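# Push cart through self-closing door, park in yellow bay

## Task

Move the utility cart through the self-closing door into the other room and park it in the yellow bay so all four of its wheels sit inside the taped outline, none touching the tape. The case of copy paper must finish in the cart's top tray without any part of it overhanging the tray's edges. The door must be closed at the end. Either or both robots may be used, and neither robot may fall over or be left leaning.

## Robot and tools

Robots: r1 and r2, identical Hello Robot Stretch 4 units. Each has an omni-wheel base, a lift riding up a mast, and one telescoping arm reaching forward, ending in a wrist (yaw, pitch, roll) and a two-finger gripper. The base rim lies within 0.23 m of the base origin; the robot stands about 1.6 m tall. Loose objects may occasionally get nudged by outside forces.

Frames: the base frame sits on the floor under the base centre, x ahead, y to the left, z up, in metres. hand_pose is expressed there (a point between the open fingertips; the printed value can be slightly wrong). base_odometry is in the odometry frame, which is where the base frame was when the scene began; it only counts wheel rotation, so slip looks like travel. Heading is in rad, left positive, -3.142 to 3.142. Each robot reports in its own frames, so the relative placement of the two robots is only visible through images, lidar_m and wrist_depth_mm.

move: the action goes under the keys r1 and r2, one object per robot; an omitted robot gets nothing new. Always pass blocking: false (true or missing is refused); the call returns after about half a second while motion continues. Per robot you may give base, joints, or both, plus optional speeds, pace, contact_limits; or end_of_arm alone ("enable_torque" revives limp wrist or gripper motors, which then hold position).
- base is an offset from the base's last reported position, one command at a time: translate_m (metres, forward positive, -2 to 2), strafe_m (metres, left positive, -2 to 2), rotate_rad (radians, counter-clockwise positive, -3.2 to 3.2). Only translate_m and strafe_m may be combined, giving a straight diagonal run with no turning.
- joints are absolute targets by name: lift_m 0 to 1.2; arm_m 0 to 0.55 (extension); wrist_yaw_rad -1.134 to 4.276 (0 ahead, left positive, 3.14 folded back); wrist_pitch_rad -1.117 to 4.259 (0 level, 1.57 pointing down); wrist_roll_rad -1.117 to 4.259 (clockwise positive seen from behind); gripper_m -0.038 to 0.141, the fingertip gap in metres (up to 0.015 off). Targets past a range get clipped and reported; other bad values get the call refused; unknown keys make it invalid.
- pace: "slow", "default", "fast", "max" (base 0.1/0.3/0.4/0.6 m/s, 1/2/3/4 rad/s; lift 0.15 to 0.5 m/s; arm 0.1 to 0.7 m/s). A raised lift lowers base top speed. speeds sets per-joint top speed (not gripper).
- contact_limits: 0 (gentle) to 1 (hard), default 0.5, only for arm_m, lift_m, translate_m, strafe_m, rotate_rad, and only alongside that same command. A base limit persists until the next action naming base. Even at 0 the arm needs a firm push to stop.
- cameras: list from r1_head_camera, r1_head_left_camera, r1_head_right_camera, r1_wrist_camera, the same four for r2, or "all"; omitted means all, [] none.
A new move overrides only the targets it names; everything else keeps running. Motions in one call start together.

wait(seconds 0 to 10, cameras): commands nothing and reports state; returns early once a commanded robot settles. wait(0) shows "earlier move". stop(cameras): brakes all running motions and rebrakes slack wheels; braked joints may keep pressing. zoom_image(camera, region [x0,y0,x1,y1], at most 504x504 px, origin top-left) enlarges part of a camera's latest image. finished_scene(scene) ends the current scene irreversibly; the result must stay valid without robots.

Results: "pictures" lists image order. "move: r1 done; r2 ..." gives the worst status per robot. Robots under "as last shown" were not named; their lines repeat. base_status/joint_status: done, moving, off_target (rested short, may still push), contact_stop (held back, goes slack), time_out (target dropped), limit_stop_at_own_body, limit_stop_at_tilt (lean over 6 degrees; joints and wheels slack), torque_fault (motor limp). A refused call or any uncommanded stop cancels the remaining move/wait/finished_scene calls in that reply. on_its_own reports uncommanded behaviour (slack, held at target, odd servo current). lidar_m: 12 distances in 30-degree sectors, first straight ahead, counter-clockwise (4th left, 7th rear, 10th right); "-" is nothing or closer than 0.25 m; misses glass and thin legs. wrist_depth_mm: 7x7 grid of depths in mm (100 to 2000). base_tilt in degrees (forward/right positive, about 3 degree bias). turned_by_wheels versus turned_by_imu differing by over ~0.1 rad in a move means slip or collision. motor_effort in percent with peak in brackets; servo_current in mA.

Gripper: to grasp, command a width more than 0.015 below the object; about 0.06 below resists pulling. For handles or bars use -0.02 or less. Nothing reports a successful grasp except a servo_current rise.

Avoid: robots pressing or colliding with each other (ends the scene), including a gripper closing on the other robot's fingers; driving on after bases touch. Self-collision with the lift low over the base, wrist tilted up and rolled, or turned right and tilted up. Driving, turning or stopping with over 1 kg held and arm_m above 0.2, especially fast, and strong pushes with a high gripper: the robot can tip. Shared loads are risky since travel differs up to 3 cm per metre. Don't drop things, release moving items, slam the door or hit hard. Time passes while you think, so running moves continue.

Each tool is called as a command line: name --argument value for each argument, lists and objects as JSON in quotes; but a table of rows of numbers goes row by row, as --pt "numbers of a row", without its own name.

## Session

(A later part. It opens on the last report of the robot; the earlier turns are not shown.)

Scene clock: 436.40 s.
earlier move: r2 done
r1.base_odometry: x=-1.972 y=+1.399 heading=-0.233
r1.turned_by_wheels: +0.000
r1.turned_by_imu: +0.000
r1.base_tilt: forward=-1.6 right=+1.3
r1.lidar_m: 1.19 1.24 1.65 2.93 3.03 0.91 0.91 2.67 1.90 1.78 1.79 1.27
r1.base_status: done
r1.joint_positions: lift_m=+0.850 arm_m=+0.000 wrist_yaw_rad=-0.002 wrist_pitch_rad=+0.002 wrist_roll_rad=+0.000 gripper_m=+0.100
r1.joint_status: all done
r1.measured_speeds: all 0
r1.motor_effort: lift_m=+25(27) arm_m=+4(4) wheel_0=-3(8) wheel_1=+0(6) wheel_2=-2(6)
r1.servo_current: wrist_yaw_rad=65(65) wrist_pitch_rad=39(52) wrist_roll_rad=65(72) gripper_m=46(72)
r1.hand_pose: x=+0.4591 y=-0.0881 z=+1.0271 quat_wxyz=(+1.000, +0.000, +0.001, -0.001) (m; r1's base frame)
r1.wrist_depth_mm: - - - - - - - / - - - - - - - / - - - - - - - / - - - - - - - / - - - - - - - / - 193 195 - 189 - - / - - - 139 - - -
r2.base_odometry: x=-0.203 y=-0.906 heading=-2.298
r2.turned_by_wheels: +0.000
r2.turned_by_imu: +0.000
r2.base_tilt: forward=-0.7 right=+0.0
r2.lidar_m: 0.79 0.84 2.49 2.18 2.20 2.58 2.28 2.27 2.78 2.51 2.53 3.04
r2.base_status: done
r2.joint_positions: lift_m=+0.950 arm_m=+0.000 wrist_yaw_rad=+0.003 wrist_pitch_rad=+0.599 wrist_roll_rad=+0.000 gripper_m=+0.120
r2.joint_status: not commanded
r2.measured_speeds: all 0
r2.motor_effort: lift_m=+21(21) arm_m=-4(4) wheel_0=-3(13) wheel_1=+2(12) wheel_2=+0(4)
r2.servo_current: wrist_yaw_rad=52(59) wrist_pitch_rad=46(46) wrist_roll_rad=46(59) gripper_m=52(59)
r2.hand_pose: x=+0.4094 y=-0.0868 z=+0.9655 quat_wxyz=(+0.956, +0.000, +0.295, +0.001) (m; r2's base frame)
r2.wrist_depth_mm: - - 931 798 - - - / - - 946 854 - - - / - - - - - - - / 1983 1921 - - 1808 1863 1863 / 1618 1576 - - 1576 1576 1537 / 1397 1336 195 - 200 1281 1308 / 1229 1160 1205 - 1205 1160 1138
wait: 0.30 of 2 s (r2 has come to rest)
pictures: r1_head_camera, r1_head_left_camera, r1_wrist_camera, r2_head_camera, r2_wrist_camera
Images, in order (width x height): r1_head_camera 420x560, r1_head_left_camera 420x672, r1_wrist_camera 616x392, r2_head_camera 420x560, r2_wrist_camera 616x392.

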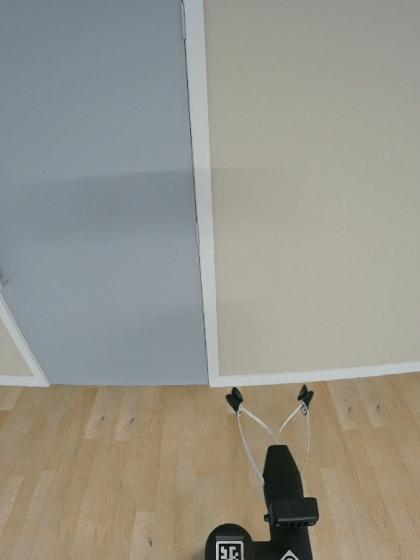

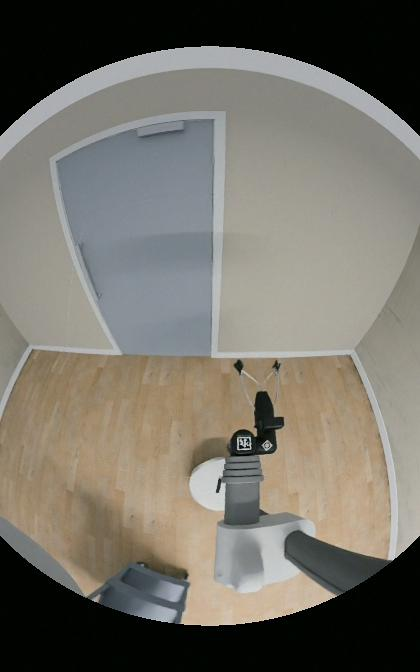

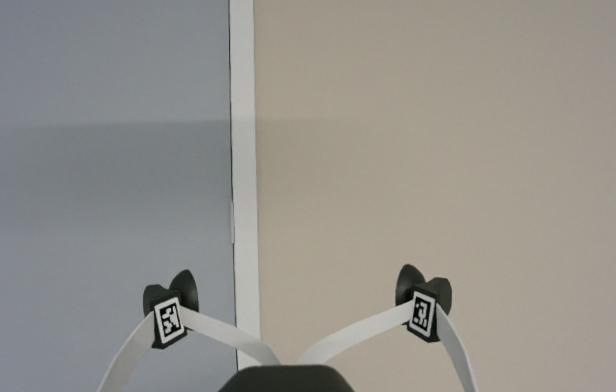

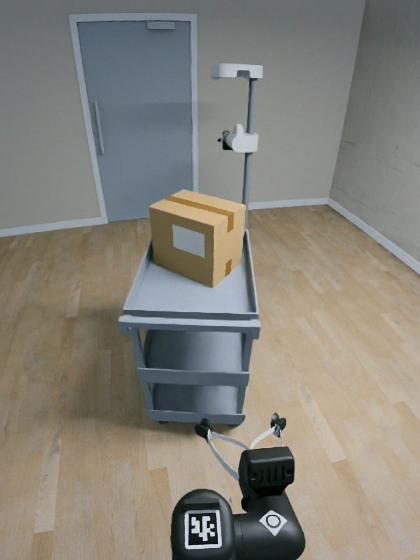

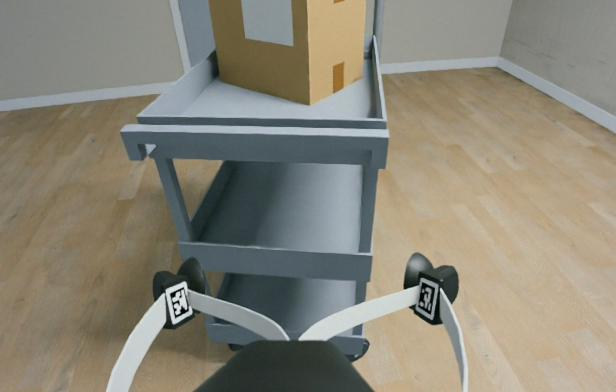

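move --blocking false --r1 '{"base": {"strafe_m":0.93,"translate_m":0.15}}' --r2 '{"base": {"strafe_m":0.075},"joints":{"lift_m":0.66,"wrist_pitch_rad":0.0,"wrist_roll_rad":1.57}}' --cameras '[]'

wait --seconds 3 --cameras '[]'

wait --seconds 3 --cameras '["r1_head_camera","r1_head_left_camera","r1_wrist_camera","r2_head_camera","r2_wrist_camera"]'

Scene clock: 447.10 s.
move: r1 moving; r2 moving
r1.base_odometry: x=-1.959 y=+1.430 heading=-0.233
r1.turned_by_wheels: +0.000
r1.turned_by_imu: +0.000
r1.base_tilt: forward=-1.6 right=+1.3
r1.lidar_m: 1.20 1.24 1.65 2.88 2.99 0.89 0.89 2.71 1.95 1.81 1.77 1.28
r1.base_status: translate_m moving; strafe_m moving
r1.joint_positions: lift_m=+0.850 arm_m=+0.000 wrist_yaw_rad=-0.002 wrist_pitch_rad=+0.002 wrist_roll_rad=+0.000 gripper_m=+0.100
r1.joint_status: not commanded
r1.measured_speeds: translate_m=+0.021 strafe_m=+0.128 rotate_rad=-0.002 lift_m=+0.000 arm_m=+0.000 wrist_yaw_rad=+0.000 wrist_pitch_rad=+0.000 wrist_roll_rad=+0.000
r1.motor_effort: lift_m=+25(25) arm_m=+4(4) wheel_0=-9(11) wheel_1=+11(11) wheel_2=-2(5)
r1.servo_current: wrist_yaw_rad=65(65) wrist_pitch_rad=46(52) wrist_roll_rad=33(65) gripper_m=39(52)
r1.hand_pose: x=+0.4591 y=-0.0881 z=+1.0271 quat_wxyz=(+1.000, +0.000, +0.001, -0.001) (m; r1's base frame)
r1.wrist_depth_mm: - - - - - - - / - - - - - - - / - - - - - - - / - - - - - - - / - - - - - - - / - 193 194 - 189 - - / - - - 139 - - -
r2.base_odometry: x=-0.176 y=-0.930 heading=-2.298
r2.turned_by_wheels: +0.000
r2.turned_by_imu: +0.000
r2.base_tilt: forward=-0.7 right=+0.1
r2.lidar_m: 0.78 3.46 2.47 2.19 2.17 2.57 2.29 2.31 2.80 2.54 2.55 0.81
r2.base_status: strafe_m moving
r2.joint_positions: lift_m=+0.912 arm_m=+0.000 wrist_yaw_rad=+0.003 wrist_pitch_rad=+0.079 wrist_roll_rad=+0.589 gripper_m=+0.120
r2.joint_status: lift_m moving; wrist_pitch_rad moving; wrist_roll_rad moving
r2.measured_speeds: translate_m=+0.001 strafe_m=+0.141 rotate_rad=-0.005 lift_m=-0.146 arm_m=+0.000 wrist_yaw_rad=+0.000 wrist_pitch_rad=-1.095 wrist_roll_rad=+1.820
r2.motor_effort: lift_m=+13(21) arm_m=-4(4) wheel_0=-10(13) wheel_1=+10(12) wheel_2=+0(2)
r2.servo_current: wrist_yaw_rad=33(59) wrist_pitch_rad=111(169) wrist_roll_rad=85(91) gripper_m=46(59)
r2.hand_pose: x=+0.4586 y=-0.0867 z=+1.0678 quat_wxyz=(+0.956, +0.290, +0.038, -0.010) (m; r2's base frame)
r2.wrist_depth_mm: - - - - - - - / - - - - - - - / - - - - - - - / - - - 891 - - - / - - - 917 891 - 1808 / - - 198 878 193 1576 1499 / - - - - - 654 1255
pictures: none
No camera images: "cameras" was empty.

Scene clock: 448.83 s.
earlier move: r1 moving; r2 done
r1.base_odometry: x=-1.779 y=+1.863 heading=-0.233
r1.turned_by_wheels: +0.000
r1.turned_by_imu: +0.003
r1.base_tilt: forward=-1.5 right=+1.3
r1.lidar_m: 1.11 1.15 1.57 2.43 2.52 3.40 0.87 1.01 2.41 2.28 1.66 1.18
r1.base_status: translate_m moving; strafe_m moving
r1.joint_positions: lift_m=+0.850 arm_m=+0.000 wrist_yaw_rad=-0.002 wrist_pitch_rad=+0.002 wrist_roll_rad=+0.000 gripper_m=+0.100
r1.joint_status: not commanded
r1.measured_speeds: translate_m=+0.048 strafe_m=+0.296 rotate_rad=+0.003 lift_m=+0.000 arm_m=+0.000 wrist_yaw_rad=+0.000 wrist_pitch_rad=+0.000 wrist_roll_rad=+0.000
r1.motor_effort: lift_m=+24(25) arm_m=+4(4) wheel_0=-7(11) wheel_1=+4(11) wheel_2=-5(5)
r1.servo_current: wrist_yaw_rad=39(65) wrist_pitch_rad=39(52) wrist_roll_rad=52(72) gripper_m=39(52)
r1.hand_pose: x=+0.4591 y=-0.0881 z=+1.0272 quat_wxyz=(+1.000, +0.000, +0.001, -0.001) (m; r1's base frame)
r1.wrist_depth_mm: - - - - - - - / - - - - - - - / - - - - - - - / - - - - - - - / - - - - - - - / - 193 195 - 189 - - / - - - 139 917 - -
r2.base_odometry: x=-0.147 y=-0.956 heading=-2.298
r2.turned_by_wheels: +0.000
r2.turned_by_imu: +0.000
r2.base_tilt: forward=-0.7 right=+0.1
r2.lidar_m: 0.79 3.51 2.43 2.13 2.16 2.60 2.30 2.30 2.80 2.58 2.60 0.82
r2.base_status: done
r2.joint_positions: lift_m=+0.660 arm_m=+0.000 wrist_yaw_rad=+0.003 wrist_pitch_rad=+0.008 wrist_roll_rad=+1.568 gripper_m=+0.120
r2.joint_status: all done
r2.measured_speeds: all 0
r2.motor_effort: lift_m=+14(21) arm_m=-4(4) wheel_0=-2(13) wheel_1=+2(12) wheel_2=+0(2)
r2.servo_current: wrist_yaw_rad=46(65) wrist_pitch_rad=59(169) wrist_roll_rad=59(91) gripper_m=52(59)
r2.hand_pose: x=+0.4595 y=-0.0867 z=+0.8362 quat_wxyz=(+0.708, +0.706, +0.004, -0.002) (m; r2's base frame)
r2.wrist_depth_mm: - - - - - 1618 1138 / - - - - - 1537 1138 / - - - 597 - 615 - / - - 878 615 - 615 - / - - 1008 634 - 627 - / - - 198 634 214 640 1229 / - - - - - 1708 1138
wait: 1.73 of 3 s (r2 has come to rest)
pictures: none
No camera images: "cameras" was empty.

Scene clock: 451.17 s.
earlier move: r1 done
r1.base_odometry: x=-1.611 y=+2.269 heading=-0.233
r1.turned_by_wheels: +0.000
r1.turned_by_imu: +0.003
r1.base_tilt: forward=-1.6 right=+1.3
r1.lidar_m: 0.96 1.06 1.46 2.01 2.07 2.77 1.09 1.02 2.87 2.72 1.52 1.09
r1.base_status: done
r1.joint_positions: lift_m=+0.850 arm_m=+0.000 wrist_yaw_rad=-0.002 wrist_pitch_rad=+0.002 wrist_roll_rad=+0.000 gripper_m=+0.100
r1.joint_status: not commanded
r1.measured_speeds: all 0
r1.motor_effort: lift_m=+24(25) arm_m=+4(4) wheel_0=-2(11) wheel_1=+0(11) wheel_2=-1(5)
r1.servo_current: wrist_yaw_rad=46(72) wrist_pitch_rad=39(52) wrist_roll_rad=59(72) gripper_m=39(52)
r1.hand_pose: x=+0.4591 y=-0.0881 z=+1.0272 quat_wxyz=(+1.000, +0.000, +0.001, -0.001) (m; r1's base frame)
r1.wrist_depth_mm: - - - - - - - / - - - - - - - / - - - - - - - / - - - - - - - / - - 732 - - - - / - 192 195 - 189 - - / - - - 139 - - -
r2.base_odometry: x=-0.147 y=-0.956 heading=-2.298
r2.turned_by_wheels: +0.000
r2.turned_by_imu: +0.000
r2.base_tilt: forward=-0.6 right=+0.0
r2.lidar_m: 0.80 2.26 2.44 2.13 2.17 2.61 2.30 2.31 2.81 2.57 2.58 0.79
r2.base_status: done
r2.joint_positions: lift_m=+0.660 arm_m=+0.000 wrist_yaw_rad=+0.003 wrist_pitch_rad=+0.008 wrist_roll_rad=+1.568 gripper_m=+0.120
r2.joint_status: all done
r2.measured_speeds: all 0
r2.motor_effort: lift_m=+14(21) arm_m=-4(4) wheel_0=-2(13) wheel_1=+2(12) wheel_2=+0(2)
r2.servo_current: wrist_yaw_rad=52(65) wrist_pitch_rad=52(169) wrist_roll_rad=52(91) gripper_m=46(59)
r2.hand_pose: x=+0.4595 y=-0.0867 z=+0.8362 quat_wxyz=(+0.708, +0.706, +0.004, -0.002) (m; r2's base frame)
r2.wrist_depth_mm: - - - - - 1661 1160 / - - - - - 1537 1138 / - - - 609 - 603 - / - - 878 615 - 621 - / - - 976 627 - 634 - / - - 198 634 200 634 1229 / - - - - - 1661 1182
wait: 2.33 of 3 s (r1 has come to rest)
pictures: r1_head_camera, r1_head_left_camera, r1_wrist_camera, r2_head_camera, r2_wrist_camera
Images, in order (width x height): r1_head_camera 420x560, r1_head_left_camera 420x672, r1_wrist_camera 616x392, r2_head_camera 420x560, r2_wrist_camera 616x392.

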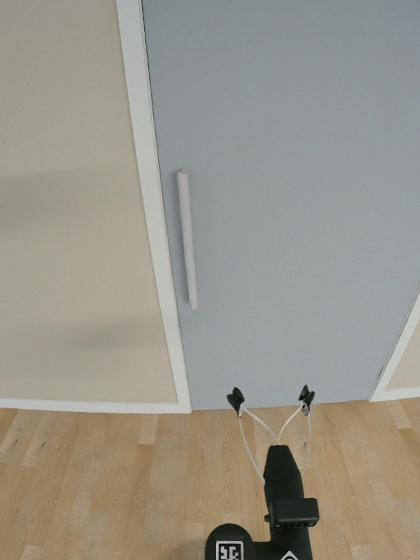

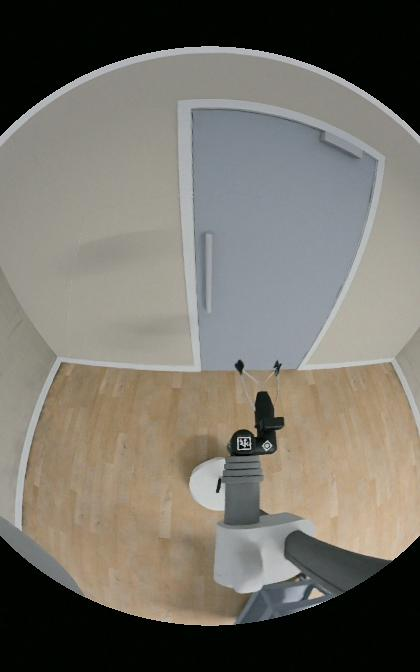

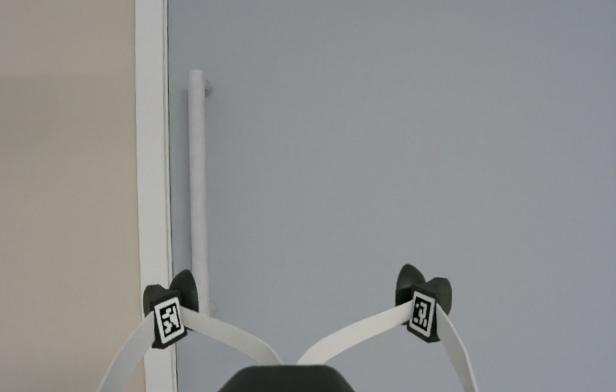

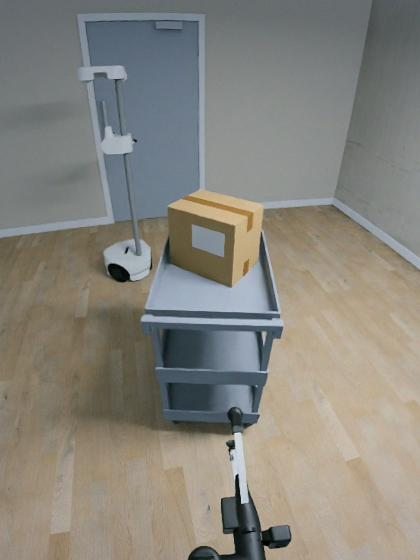

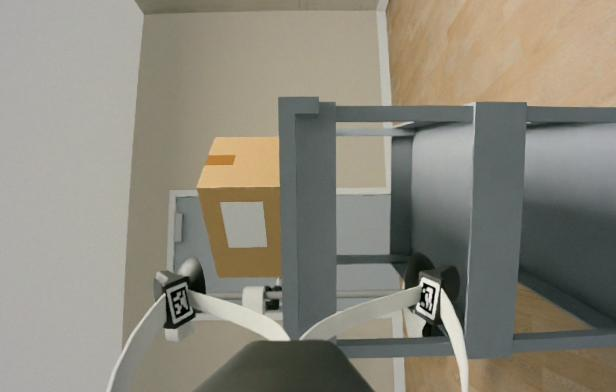

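move --blocking false --r1 '{"base": {"strafe_m":0.18,"translate_m":0.25},"joints":{"lift_m":0.9,"gripper_m":0.09}}' --r2 '{"base": {"translate_m":0.28},"joints":{"gripper_m":0.137,"lift_m":0.665}}' --cameras '[]'

wait --seconds 3 --cameras '[]'

wait --seconds 2 --cameras '["r1_head_camera","r1_wrist_camera","r2_head_camera","r2_wrist_camera"]'

Scene clock: 474.60 s.
move: r1 moving; r2 moving
r1.base_odometry: x=-1.580 y=+2.282 heading=-0.233
r1.turned_by_wheels: +0.000
r1.turned_by_imu: +0.000
r1.base_tilt: forward=-1.6 right=+1.3
r1.lidar_m: 0.95 1.03 1.42 1.96 2.06 2.77 1.12 1.02 2.89 2.74 1.49 1.06
r1.base_status: translate_m moving; strafe_m moving
r1.joint_positions: lift_m=+0.885 arm_m=+0.000 wrist_yaw_rad=-0.002 wrist_pitch_rad=+0.002 wrist_roll_rad=+0.000 gripper_m=+0.090
r1.joint_status: lift_m moving; gripper_m moving
r1.measured_speeds: translate_m=+0.108 strafe_m=+0.077 rotate_rad=-0.001 lift_m=+0.099 arm_m=+0.000 wrist_yaw_rad=+0.000 wrist_pitch_rad=+0.000 wrist_roll_rad=+0.000
r1.motor_effort: lift_m=+26(27) arm_m=+4(4) wheel_0=-7(8) wheel_1=+9(9) wheel_2=-8(8)
r1.servo_current: wrist_yaw_rad=39(59) wrist_pitch_rad=46(46) wrist_roll_rad=46(46) gripper_m=39(72)
r1.hand_pose: x=+0.4591 y=-0.0881 z=+1.0623 quat_wxyz=(+1.000, +0.000, +0.001, -0.001) (m; r1's base frame)
r1.wrist_depth_mm: - - - - - - - / - - - - - - - / - - 715 - - - - / - - 723 - - - - / - - - - - - - / - 185 194 - 187 - - / - 141 - 138 - - -
r2.base_odometry: x=-0.168 y=-0.979 heading=-2.298
r2.turned_by_wheels: +0.000
r2.turned_by_imu: +0.001
r2.base_tilt: forward=-0.7 right=+0.1
r2.lidar_m: 0.76 2.23 2.40 2.14 2.14 2.59 2.32 2.34 2.87 2.59 2.58 0.78
r2.base_status: translate_m moving
r2.joint_positions: lift_m=+0.665 arm_m=+0.000 wrist_yaw_rad=+0.003 wrist_pitch_rad=+0.008 wrist_roll_rad=+1.568 gripper_m=+0.132
r2.joint_status: lift_m moving; gripper_m moving
r2.measured_speeds: translate_m=+0.121 strafe_m=+0.000 rotate_rad=+0.006 lift_m=+0.000 arm_m=+0.000 wrist_yaw_rad=+0.000 wrist_pitch_rad=+0.000 wrist_roll_rad=+0.000
r2.motor_effort: lift_m=+20(21) arm_m=-4(4) wheel_0=+8(8) wheel_1=+8(9) wheel_2=-13(13)
r2.servo_current: wrist_yaw_rad=46(59) wrist_pitch_rad=46(59) wrist_roll_rad=46(59) gripper_m=78(85)
r2.hand_pose: x=+0.4595 y=-0.0867 z=+0.8407 quat_wxyz=(+0.708, +0.706, +0.004, -0.002) (m; r2's base frame)
r2.wrist_depth_mm: - - - - - 1661 1160 / - - - - - 1537 1138 / - - - 574 - 580 - / - - 842 591 - 585 - / - - 946 603 - 609 - / - - 217 609 219 609 1205 / - - - - - 634 1138
pictures: none
No camera images: "cameras" was empty.

Scene clock: 476.50 s.
earlier move: r1 done; r2 done
r1.base_odometry: x=-1.326 y=+2.386 heading=-0.233
r1.turned_by_wheels: +0.000
r1.turned_by_imu: +0.001
r1.base_tilt: forward=-1.6 right=+1.3
r1.lidar_m: 0.73 0.80 1.10 1.82 1.89 2.57 1.61 1.30 3.04 2.91 1.18 0.80
r1.base_status: done
r1.joint_positions: lift_m=+0.900 arm_m=+0.000 wrist_yaw_rad=-0.002 wrist_pitch_rad=+0.002 wrist_roll_rad=+0.000 gripper_m=+0.090
r1.joint_status: all done
r1.measured_speeds: all 0
r1.motor_effort: lift_m=+24(27) arm_m=+4(4) wheel_0=-3(8) wheel_1=+1(10) wheel_2=-1(9)
r1.servo_current: wrist_yaw_rad=46(65) wrist_pitch_rad=39(52) wrist_roll_rad=59(72) gripper_m=46(72)
r1.hand_pose: x=+0.4591 y=-0.0881 z=+1.0771 quat_wxyz=(+1.000, +0.000, +0.001, -0.001) (m; r1's base frame)
r1.wrist_depth_mm: - - - - - - - / - - - 496 - - - / - - - 492 - - - / - - - 500 - - - / - - - 500 - - - / - 184 193 496 189 - - / - 141 - 144 - - -
r2.base_odometry: x=-0.333 y=-1.165 heading=-2.298
r2.turned_by_wheels: +0.000
r2.turned_by_imu: +0.000
r2.base_tilt: forward=-0.7 right=+0.1
r2.lidar_m: 0.50 0.56 2.47 2.19 2.21 2.69 2.58 2.60 2.85 2.54 2.57 0.52
r2.base_status: done
r2.joint_positions: lift_m=+0.665 arm_m=+0.000 wrist_yaw_rad=+0.003 wrist_pitch_rad=+0.008 wrist_roll_rad=+1.568 gripper_m=+0.137
r2.joint_status: all done
r2.measured_speeds: all 0
r2.motor_effort: lift_m=+21(21) arm_m=-4(4) wheel_0=+3(11) wheel_1=+3(9) wheel_2=-3(14)
r2.servo_current: wrist_yaw_rad=39(65) wrist_pitch_rad=52(59) wrist_roll_rad=46(59) gripper_m=52(98)
r2.hand_pose: x=+0.4595 y=-0.0867 z=+0.8407 quat_wxyz=(+0.708, +0.706, +0.004, -0.002) (m; r2's base frame)
r2.wrist_depth_mm: - - - 265 - 1537 1098 / - - - 325 355 353 345 / - - 668 334 - - - / - - 580 338 - - - / - - 647 345 960 - - / - - 699 290 200 185 - / - - - - - 1808 -
wait: 1.90 of 3 s (r1 and r2 have come to rest)
pictures: none
No camera images: "cameras" was empty.

Scene clock: 478.50 s.
r1.base_odometry: x=-1.326 y=+2.386 heading=-0.233
r1.turned_by_wheels: +0.000
r1.turned_by_imu: +0.000
r1.base_tilt: forward=-1.6 right=+1.3
r1.lidar_m: 0.72 0.81 1.13 1.83 1.91 2.58 1.60 1.30 3.04 2.88 1.17 0.82
r1.base_status: done
r1.joint_positions: lift_m=+0.900 arm_m=+0.000 wrist_yaw_rad=-0.002 wrist_pitch_rad=+0.002 wrist_roll_rad=+0.000 gripper_m=+0.090
r1.joint_status: all done
r1.measured_speeds: all 0
r1.motor_effort: lift_m=+24(27) arm_m=+4(4) wheel_0=-4(8) wheel_1=+1(10) wheel_2=-1(9)
r1.servo_current: wrist_yaw_rad=46(65) wrist_pitch_rad=39(52) wrist_roll_rad=46(72) gripper_m=46(72)
r1.hand_pose: x=+0.4591 y=-0.0881 z=+1.0771 quat_wxyz=(+1.000, +0.000, +0.001, -0.001) (m; r1's base frame)
r1.wrist_depth_mm: - - 564 - - - - / - - - 500 - - - / - - - 500 - - - / - - - 500 - - - / - - - 496 - - - / - 185 193 500 189 - - / - 141 - 143 - - -
r2.base_odometry: x=-0.333 y=-1.165 heading=-2.298
r2.turned_by_wheels: +0.000
r2.turned_by_imu: +0.000
r2.base_tilt: forward=-0.7 right=+0.1
r2.lidar_m: 0.51 0.56 2.48 2.21 2.18 2.70 2.56 2.57 2.86 2.53 2.57 0.53
r2.base_status: done
r2.joint_positions: lift_m=+0.665 arm_m=+0.000 wrist_yaw_rad=+0.003 wrist_pitch_rad=+0.008 wrist_roll_rad=+1.568 gripper_m=+0.137
r2.joint_status: all done
r2.measured_speeds: all 0
r2.motor_effort: lift_m=+21(21) arm_m=-3(4) wheel_0=+3(11) wheel_1=+3(9) wheel_2=-3(14)
r2.servo_current: wrist_yaw_rad=59(65) wrist_pitch_rad=46(59) wrist_roll_rad=39(59) gripper_m=52(98)
r2.hand_pose: x=+0.4595 y=-0.0867 z=+0.8407 quat_wxyz=(+0.708, +0.706, +0.004, -0.002) (m; r2's base frame)
r2.wrist_depth_mm: - - - 265 - 1537 1098 / - - - 327 353 353 345 / - - 668 334 - - - / - - 574 338 - - - / - - 647 343 960 - - / - - 699 290 200 185 - / - - - - - 1756 -
wait: 2.00 s; at rest by 0.27 s
pictures: r1_head_camera, r1_wrist_camera, r2_head_camera, r2_wrist_camera
Images, in order (width x height): r1_head_camera 420x560, r1_wrist_camera 616x392, r2_head_camera 420x560, r2_wrist_camera 616x392.

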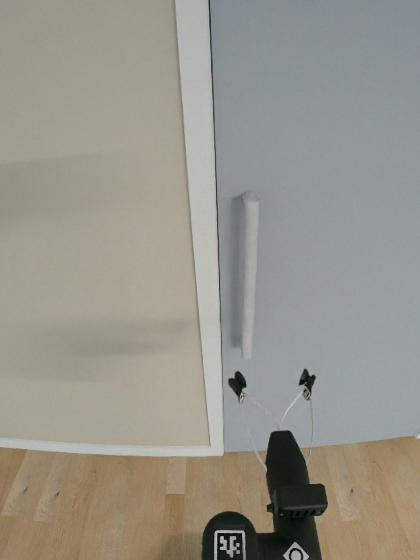

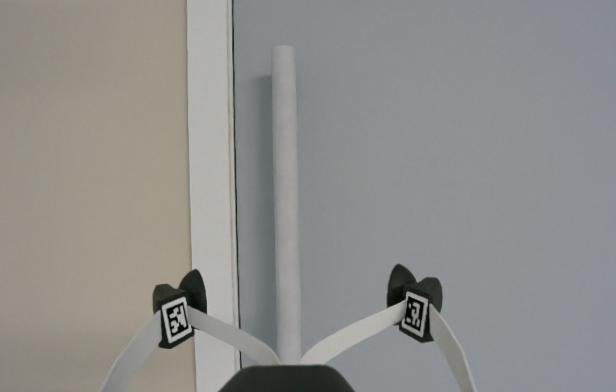

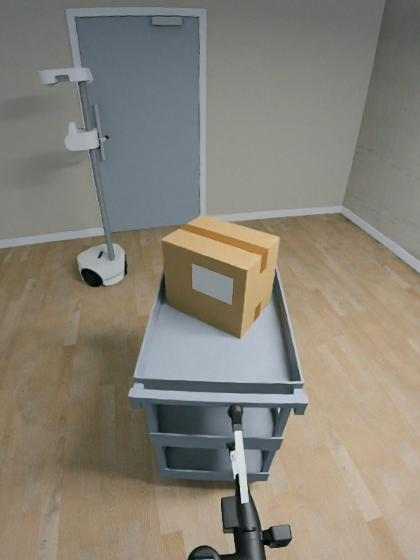

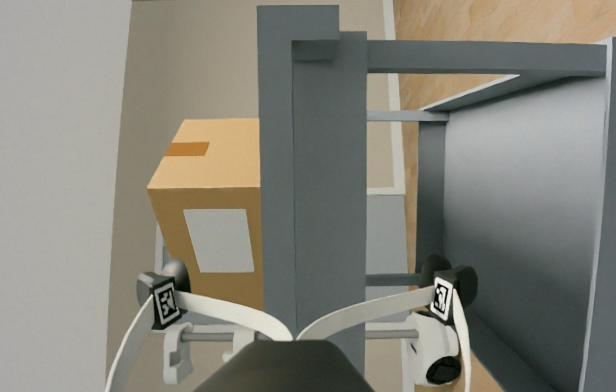

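move --blocking false --r1 '{"base": {"strafe_m":0.014,"translate_m":0.295},"pace":"slow","contact_limits":{"translate_m":0.3}}' --r2 '{"base": {"translate_m":0.07},"joints":{"arm_m":0.1,"lift_m":0.657},"pace":"slow","contact_limits":{"arm_m":0.1,"translate_m":0.2}}' --cameras '[]'

wait --seconds 3 --cameras '[]'

wait --seconds 2 --cameras '["r1_head_camera","r1_wrist_camera","r2_head_camera","r2_wrist_camera"]'

Scene clock: 491.00 s.
move: r1 moving; r2 moving
r1.base_odometry: x=-1.314 y=+2.384 heading=-0.233
r1.turned_by_wheels: +0.000
r1.turned_by_imu: +0.000
r1.base_tilt: forward=-1.6 right=+1.3
r1.lidar_m: 0.69 0.79 1.08 1.83 1.87 2.59 1.62 1.33 3.03 2.88 1.16 0.83
r1.base_status: translate_m moving; strafe_m moving
r1.joint_positions: lift_m=+0.900 arm_m=+0.000 wrist_yaw_rad=-0.002 wrist_pitch_rad=+0.002 wrist_roll_rad=+0.000 gripper_m=+0.090
r1.joint_status: not commanded
r1.measured_speeds: translate_m=+0.048 strafe_m=+0.002 rotate_rad=-0.001 lift_m=+0.000 arm_m=+0.000 wrist_yaw_rad=+0.000 wrist_pitch_rad=+0.000 wrist_roll_rad=+0.000
r1.motor_effort: lift_m=+24(24) arm_m=+4(4) wheel_0=+3(5) wheel_1=+6(7) wheel_2=-5(7)
r1.servo_current: wrist_yaw_rad=39(65) wrist_pitch_rad=46(52) wrist_roll_rad=33(59) gripper_m=33(46)
r1.contact_limits: translate_m 0.3
r1.hand_pose: x=+0.4591 y=-0.0881 z=+1.0771 quat_wxyz=(+1.000, +0.000, +0.001, -0.001) (m; r1's base frame)
r1.wrist_depth_mm: - - 559 554 564 564 564 / - - 564 559 569 569 564 / - - 559 559 559 564 - / - - 559 559 569 569 - / - - 559 569 564 - - / - 184 214 564 196 - - / - 141 - 145 - - -
r2.base_odometry: x=-0.341 y=-1.174 heading=-2.297
r2.turned_by_wheels: +0.000
r2.turned_by_imu: +0.001
r2.base_tilt: forward=-0.6 right=+0.1
r2.lidar_m: 0.50 0.55 2.49 2.22 2.23 2.71 2.57 2.60 2.84 2.53 2.53 0.51
r2.base_status: translate_m moving
r2.joint_positions: lift_m=+0.657 arm_m=+0.012 wrist_yaw_rad=+0.003 wrist_pitch_rad=+0.008 wrist_roll_rad=+1.568 gripper_m=+0.137
r2.joint_status: lift_m moving; arm_m moving
r2.measured_speeds: translate_m=+0.049 strafe_m=+0.000 rotate_rad=+0.002 lift_m=+0.000 arm_m=+0.049 wrist_yaw_rad=+0.000 wrist_pitch_rad=+0.000 wrist_roll_rad=+0.000
r2.motor_effort: lift_m=+15(23) arm_m=+5(11) wheel_0=+6(7) wheel_1=+4(7) wheel_2=-9(10)
r2.servo_current: wrist_yaw_rad=46(52) wrist_pitch_rad=46(52) wrist_roll_rad=52(52) gripper_m=46(59)
r2.contact_limits: arm_m 0.1; translate_m 0.2
r2.hand_pose: x=+0.4720 y=-0.0867 z=+0.8333 quat_wxyz=(+0.708, +0.706, +0.004, -0.002) (m; r2's base frame)
r2.wrist_depth_mm: - - - 245 - 1336 1025 / - - - 306 - 654 - / - - 621 310 - - - / - - 539 317 - - - / - - 597 324 - - - / - - 267 325 200 185 - / - - - - 1921 1808 -
pictures: none
No camera images: "cameras" was empty.

Scene clock: 492.80 s.
earlier move: r1 moving; r2 done
r1.base_odometry: x=-1.149 y=+2.353 heading=-0.233
r1.turned_by_wheels: +0.000
r1.turned_by_imu: +0.000
r1.base_tilt: forward=-1.6 right=+1.3
r1.lidar_m: 0.54 0.63 0.85 1.82 1.91 2.58 1.76 1.44 3.05 2.74 0.91 0.64
r1.base_status: translate_m moving; strafe_m moving
r1.joint_positions: lift_m=+0.900 arm_m=+0.000 wrist_yaw_rad=-0.002 wrist_pitch_rad=+0.002 wrist_roll_rad=+0.000 gripper_m=+0.090
r1.joint_status: not commanded
r1.measured_speeds: translate_m=+0.100 strafe_m=+0.004 rotate_rad=+0.002 lift_m=+0.000 arm_m=+0.000 wrist_yaw_rad=+0.000 wrist_pitch_rad=+0.000 wrist_roll_rad=+0.000
r1.motor_effort: lift_m=+24(24) arm_m=+4(4) wheel_0=+2(7) wheel_1=+6(8) wheel_2=-5(7)
r1.servo_current: wrist_yaw_rad=46(65) wrist_pitch_rad=52(52) wrist_roll_rad=52(65) gripper_m=46(52)
r1.contact_limits: translate_m 0.3
r1.hand_pose: x=+0.4591 y=-0.0881 z=+1.0771 quat_wxyz=(+1.000, +0.000, +0.001, -0.001) (m; r1's base frame)
r1.wrist_depth_mm: 389 392 392 397 402 399 404 / 389 392 397 397 399 402 404 / 394 397 399 399 402 407 407 / 392 397 399 402 402 407 404 / 397 394 402 402 404 402 407 / 397 397 399 327 196 407 413 / 399 397 402 144 404 407 407
r2.base_odometry: x=-0.379 y=-1.217 heading=-2.297
r2.turned_by_wheels: +0.000
r2.turned_by_imu: +0.000
r2.base_tilt: forward=-0.7 right=+0.1
r2.lidar_m: 0.48 0.52 2.48 2.21 2.23 2.71 2.63 2.66 2.84 2.53 2.54 0.50
r2.base_status: done
r2.joint_positions: lift_m=+0.657 arm_m=+0.100 wrist_yaw_rad=-0.003 wrist_pitch_rad=-0.001 wrist_roll_rad=+1.568 gripper_m=+0.137
r2.joint_status: all done
r2.measured_speeds: all 0
r2.motor_effort: lift_m=+14(23) arm_m=+8(13) wheel_0=+4(9) wheel_1=+6(8) wheel_2=-9(12)
r2.servo_current: wrist_yaw_rad=39(65) wrist_pitch_rad=46(52) wrist_roll_rad=46(65) gripper_m=52(59)
r2.contact_limits: arm_m 0.1; translate_m 0.2
r2.hand_pose: x=+0.5587 y=-0.0883 z=+0.8358 quat_wxyz=(+0.708, +0.706, -0.001, -0.001) (m; r2's base frame)
r2.wrist_depth_mm: - - - 209 208 1661 1160 / - - - 212 211 1708 - / - - 492 214 214 809 - / - 469 445 216 216 809 - / - - 473 220 220 820 - / - 217 166 221 213 - - / - - - - - 1921 -
wait: 1.80 of 3 s (r2 has come to rest)
pictures: none
No camera images: "cameras" was empty.

Scene clock: 494.73 s.
earlier move: r1 done
r1.base_odometry: x=-1.036 y=+2.332 heading=-0.233
r1.turned_by_wheels: +0.000
r1.turned_by_imu: +0.000
r1.base_tilt: forward=-1.6 right=+1.3
r1.lidar_m: 0.43 0.51 0.69 1.80 1.90 2.58 1.78 1.53 3.05 2.23 0.71 0.51
r1.base_status: done
r1.joint_positions: lift_m=+0.900 arm_m=+0.000 wrist_yaw_rad=-0.002 wrist_pitch_rad=+0.002 wrist_roll_rad=+0.000 gripper_m=+0.090
r1.joint_status: not commanded
r1.measured_speeds: all 0
r1.motor_effort: lift_m=+24(25) arm_m=+4(4) wheel_0=+2(7) wheel_1=+3(8) wheel_2=-2(7)
r1.servo_current: wrist_yaw_rad=59(65) wrist_pitch_rad=46(52) wrist_roll_rad=39(65) gripper_m=39(52)
r1.contact_limits: translate_m 0.3
r1.hand_pose: x=+0.4591 y=-0.0881 z=+1.0771 quat_wxyz=(+1.000, +0.000, +0.001, -0.001) (m; r1's base frame)
r1.wrist_depth_mm: 274 - 278 279 279 282 283 / 276 - 278 281 282 283 285 / 276 - 279 204 282 283 286 / 277 - 281 213 283 286 285 / 277 - 281 211 283 286 286 / 278 184 212 211 195 289 287 / 278 141 282 144 287 287 289
r2.base_odometry: x=-0.379 y=-1.217 heading=-2.297
r2.turned_by_wheels: +0.000
r2.turned_by_imu: +0.000
r2.base_tilt: forward=-0.7 right=+0.0
r2.lidar_m: 0.50 0.52 2.50 2.22 2.22 2.72 2.62 2.67 2.84 2.50 2.55 0.50
r2.base_status: done
r2.joint_positions: lift_m=+0.657 arm_m=+0.100 wrist_yaw_rad=-0.003 wrist_pitch_rad=-0.001 wrist_roll_rad=+1.568 gripper_m=+0.137
r2.joint_status: all done
r2.measured_speeds: all 0
r2.motor_effort: lift_m=+14(23) arm_m=+8(13) wheel_0=+5(9) wheel_1=+6(8) wheel_2=-9(12)
r2.servo_current: wrist_yaw_rad=46(65) wrist_pitch_rad=39(52) wrist_roll_rad=46(65) gripper_m=52(59)
r2.contact_limits: arm_m 0.1; translate_m 0.2
r2.hand_pose: x=+0.5587 y=-0.0883 z=+0.8358 quat_wxyz=(+0.708, +0.706, -0.001, -0.001) (m; r2's base frame)
r2.wrist_depth_mm: - - - 210 209 1708 1160 / - - - 211 211 1661 - / - - 488 215 215 798 - / - 466 445 216 216 809 - / - - 477 220 220 831 - / - 217 166 222 213 - - / - - - - - - -
wait: 1.93 of 2 s (r1 has come to rest)
pictures: r1_head_camera, r1_wrist_camera, r2_head_camera, r2_wrist_camera
Images, in order (width x height): r1_head_camera 420x560, r1_wrist_camera 616x392, r2_head_camera 420x560, r2_wrist_camera 616x392.

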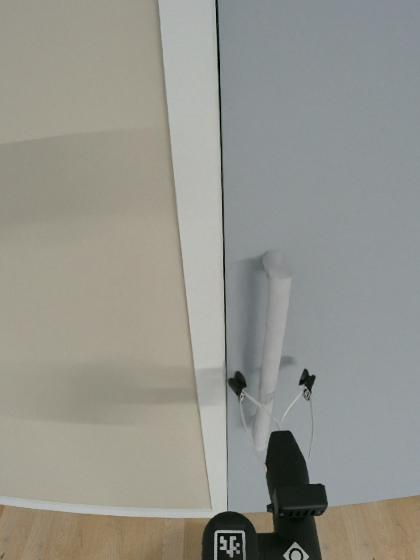

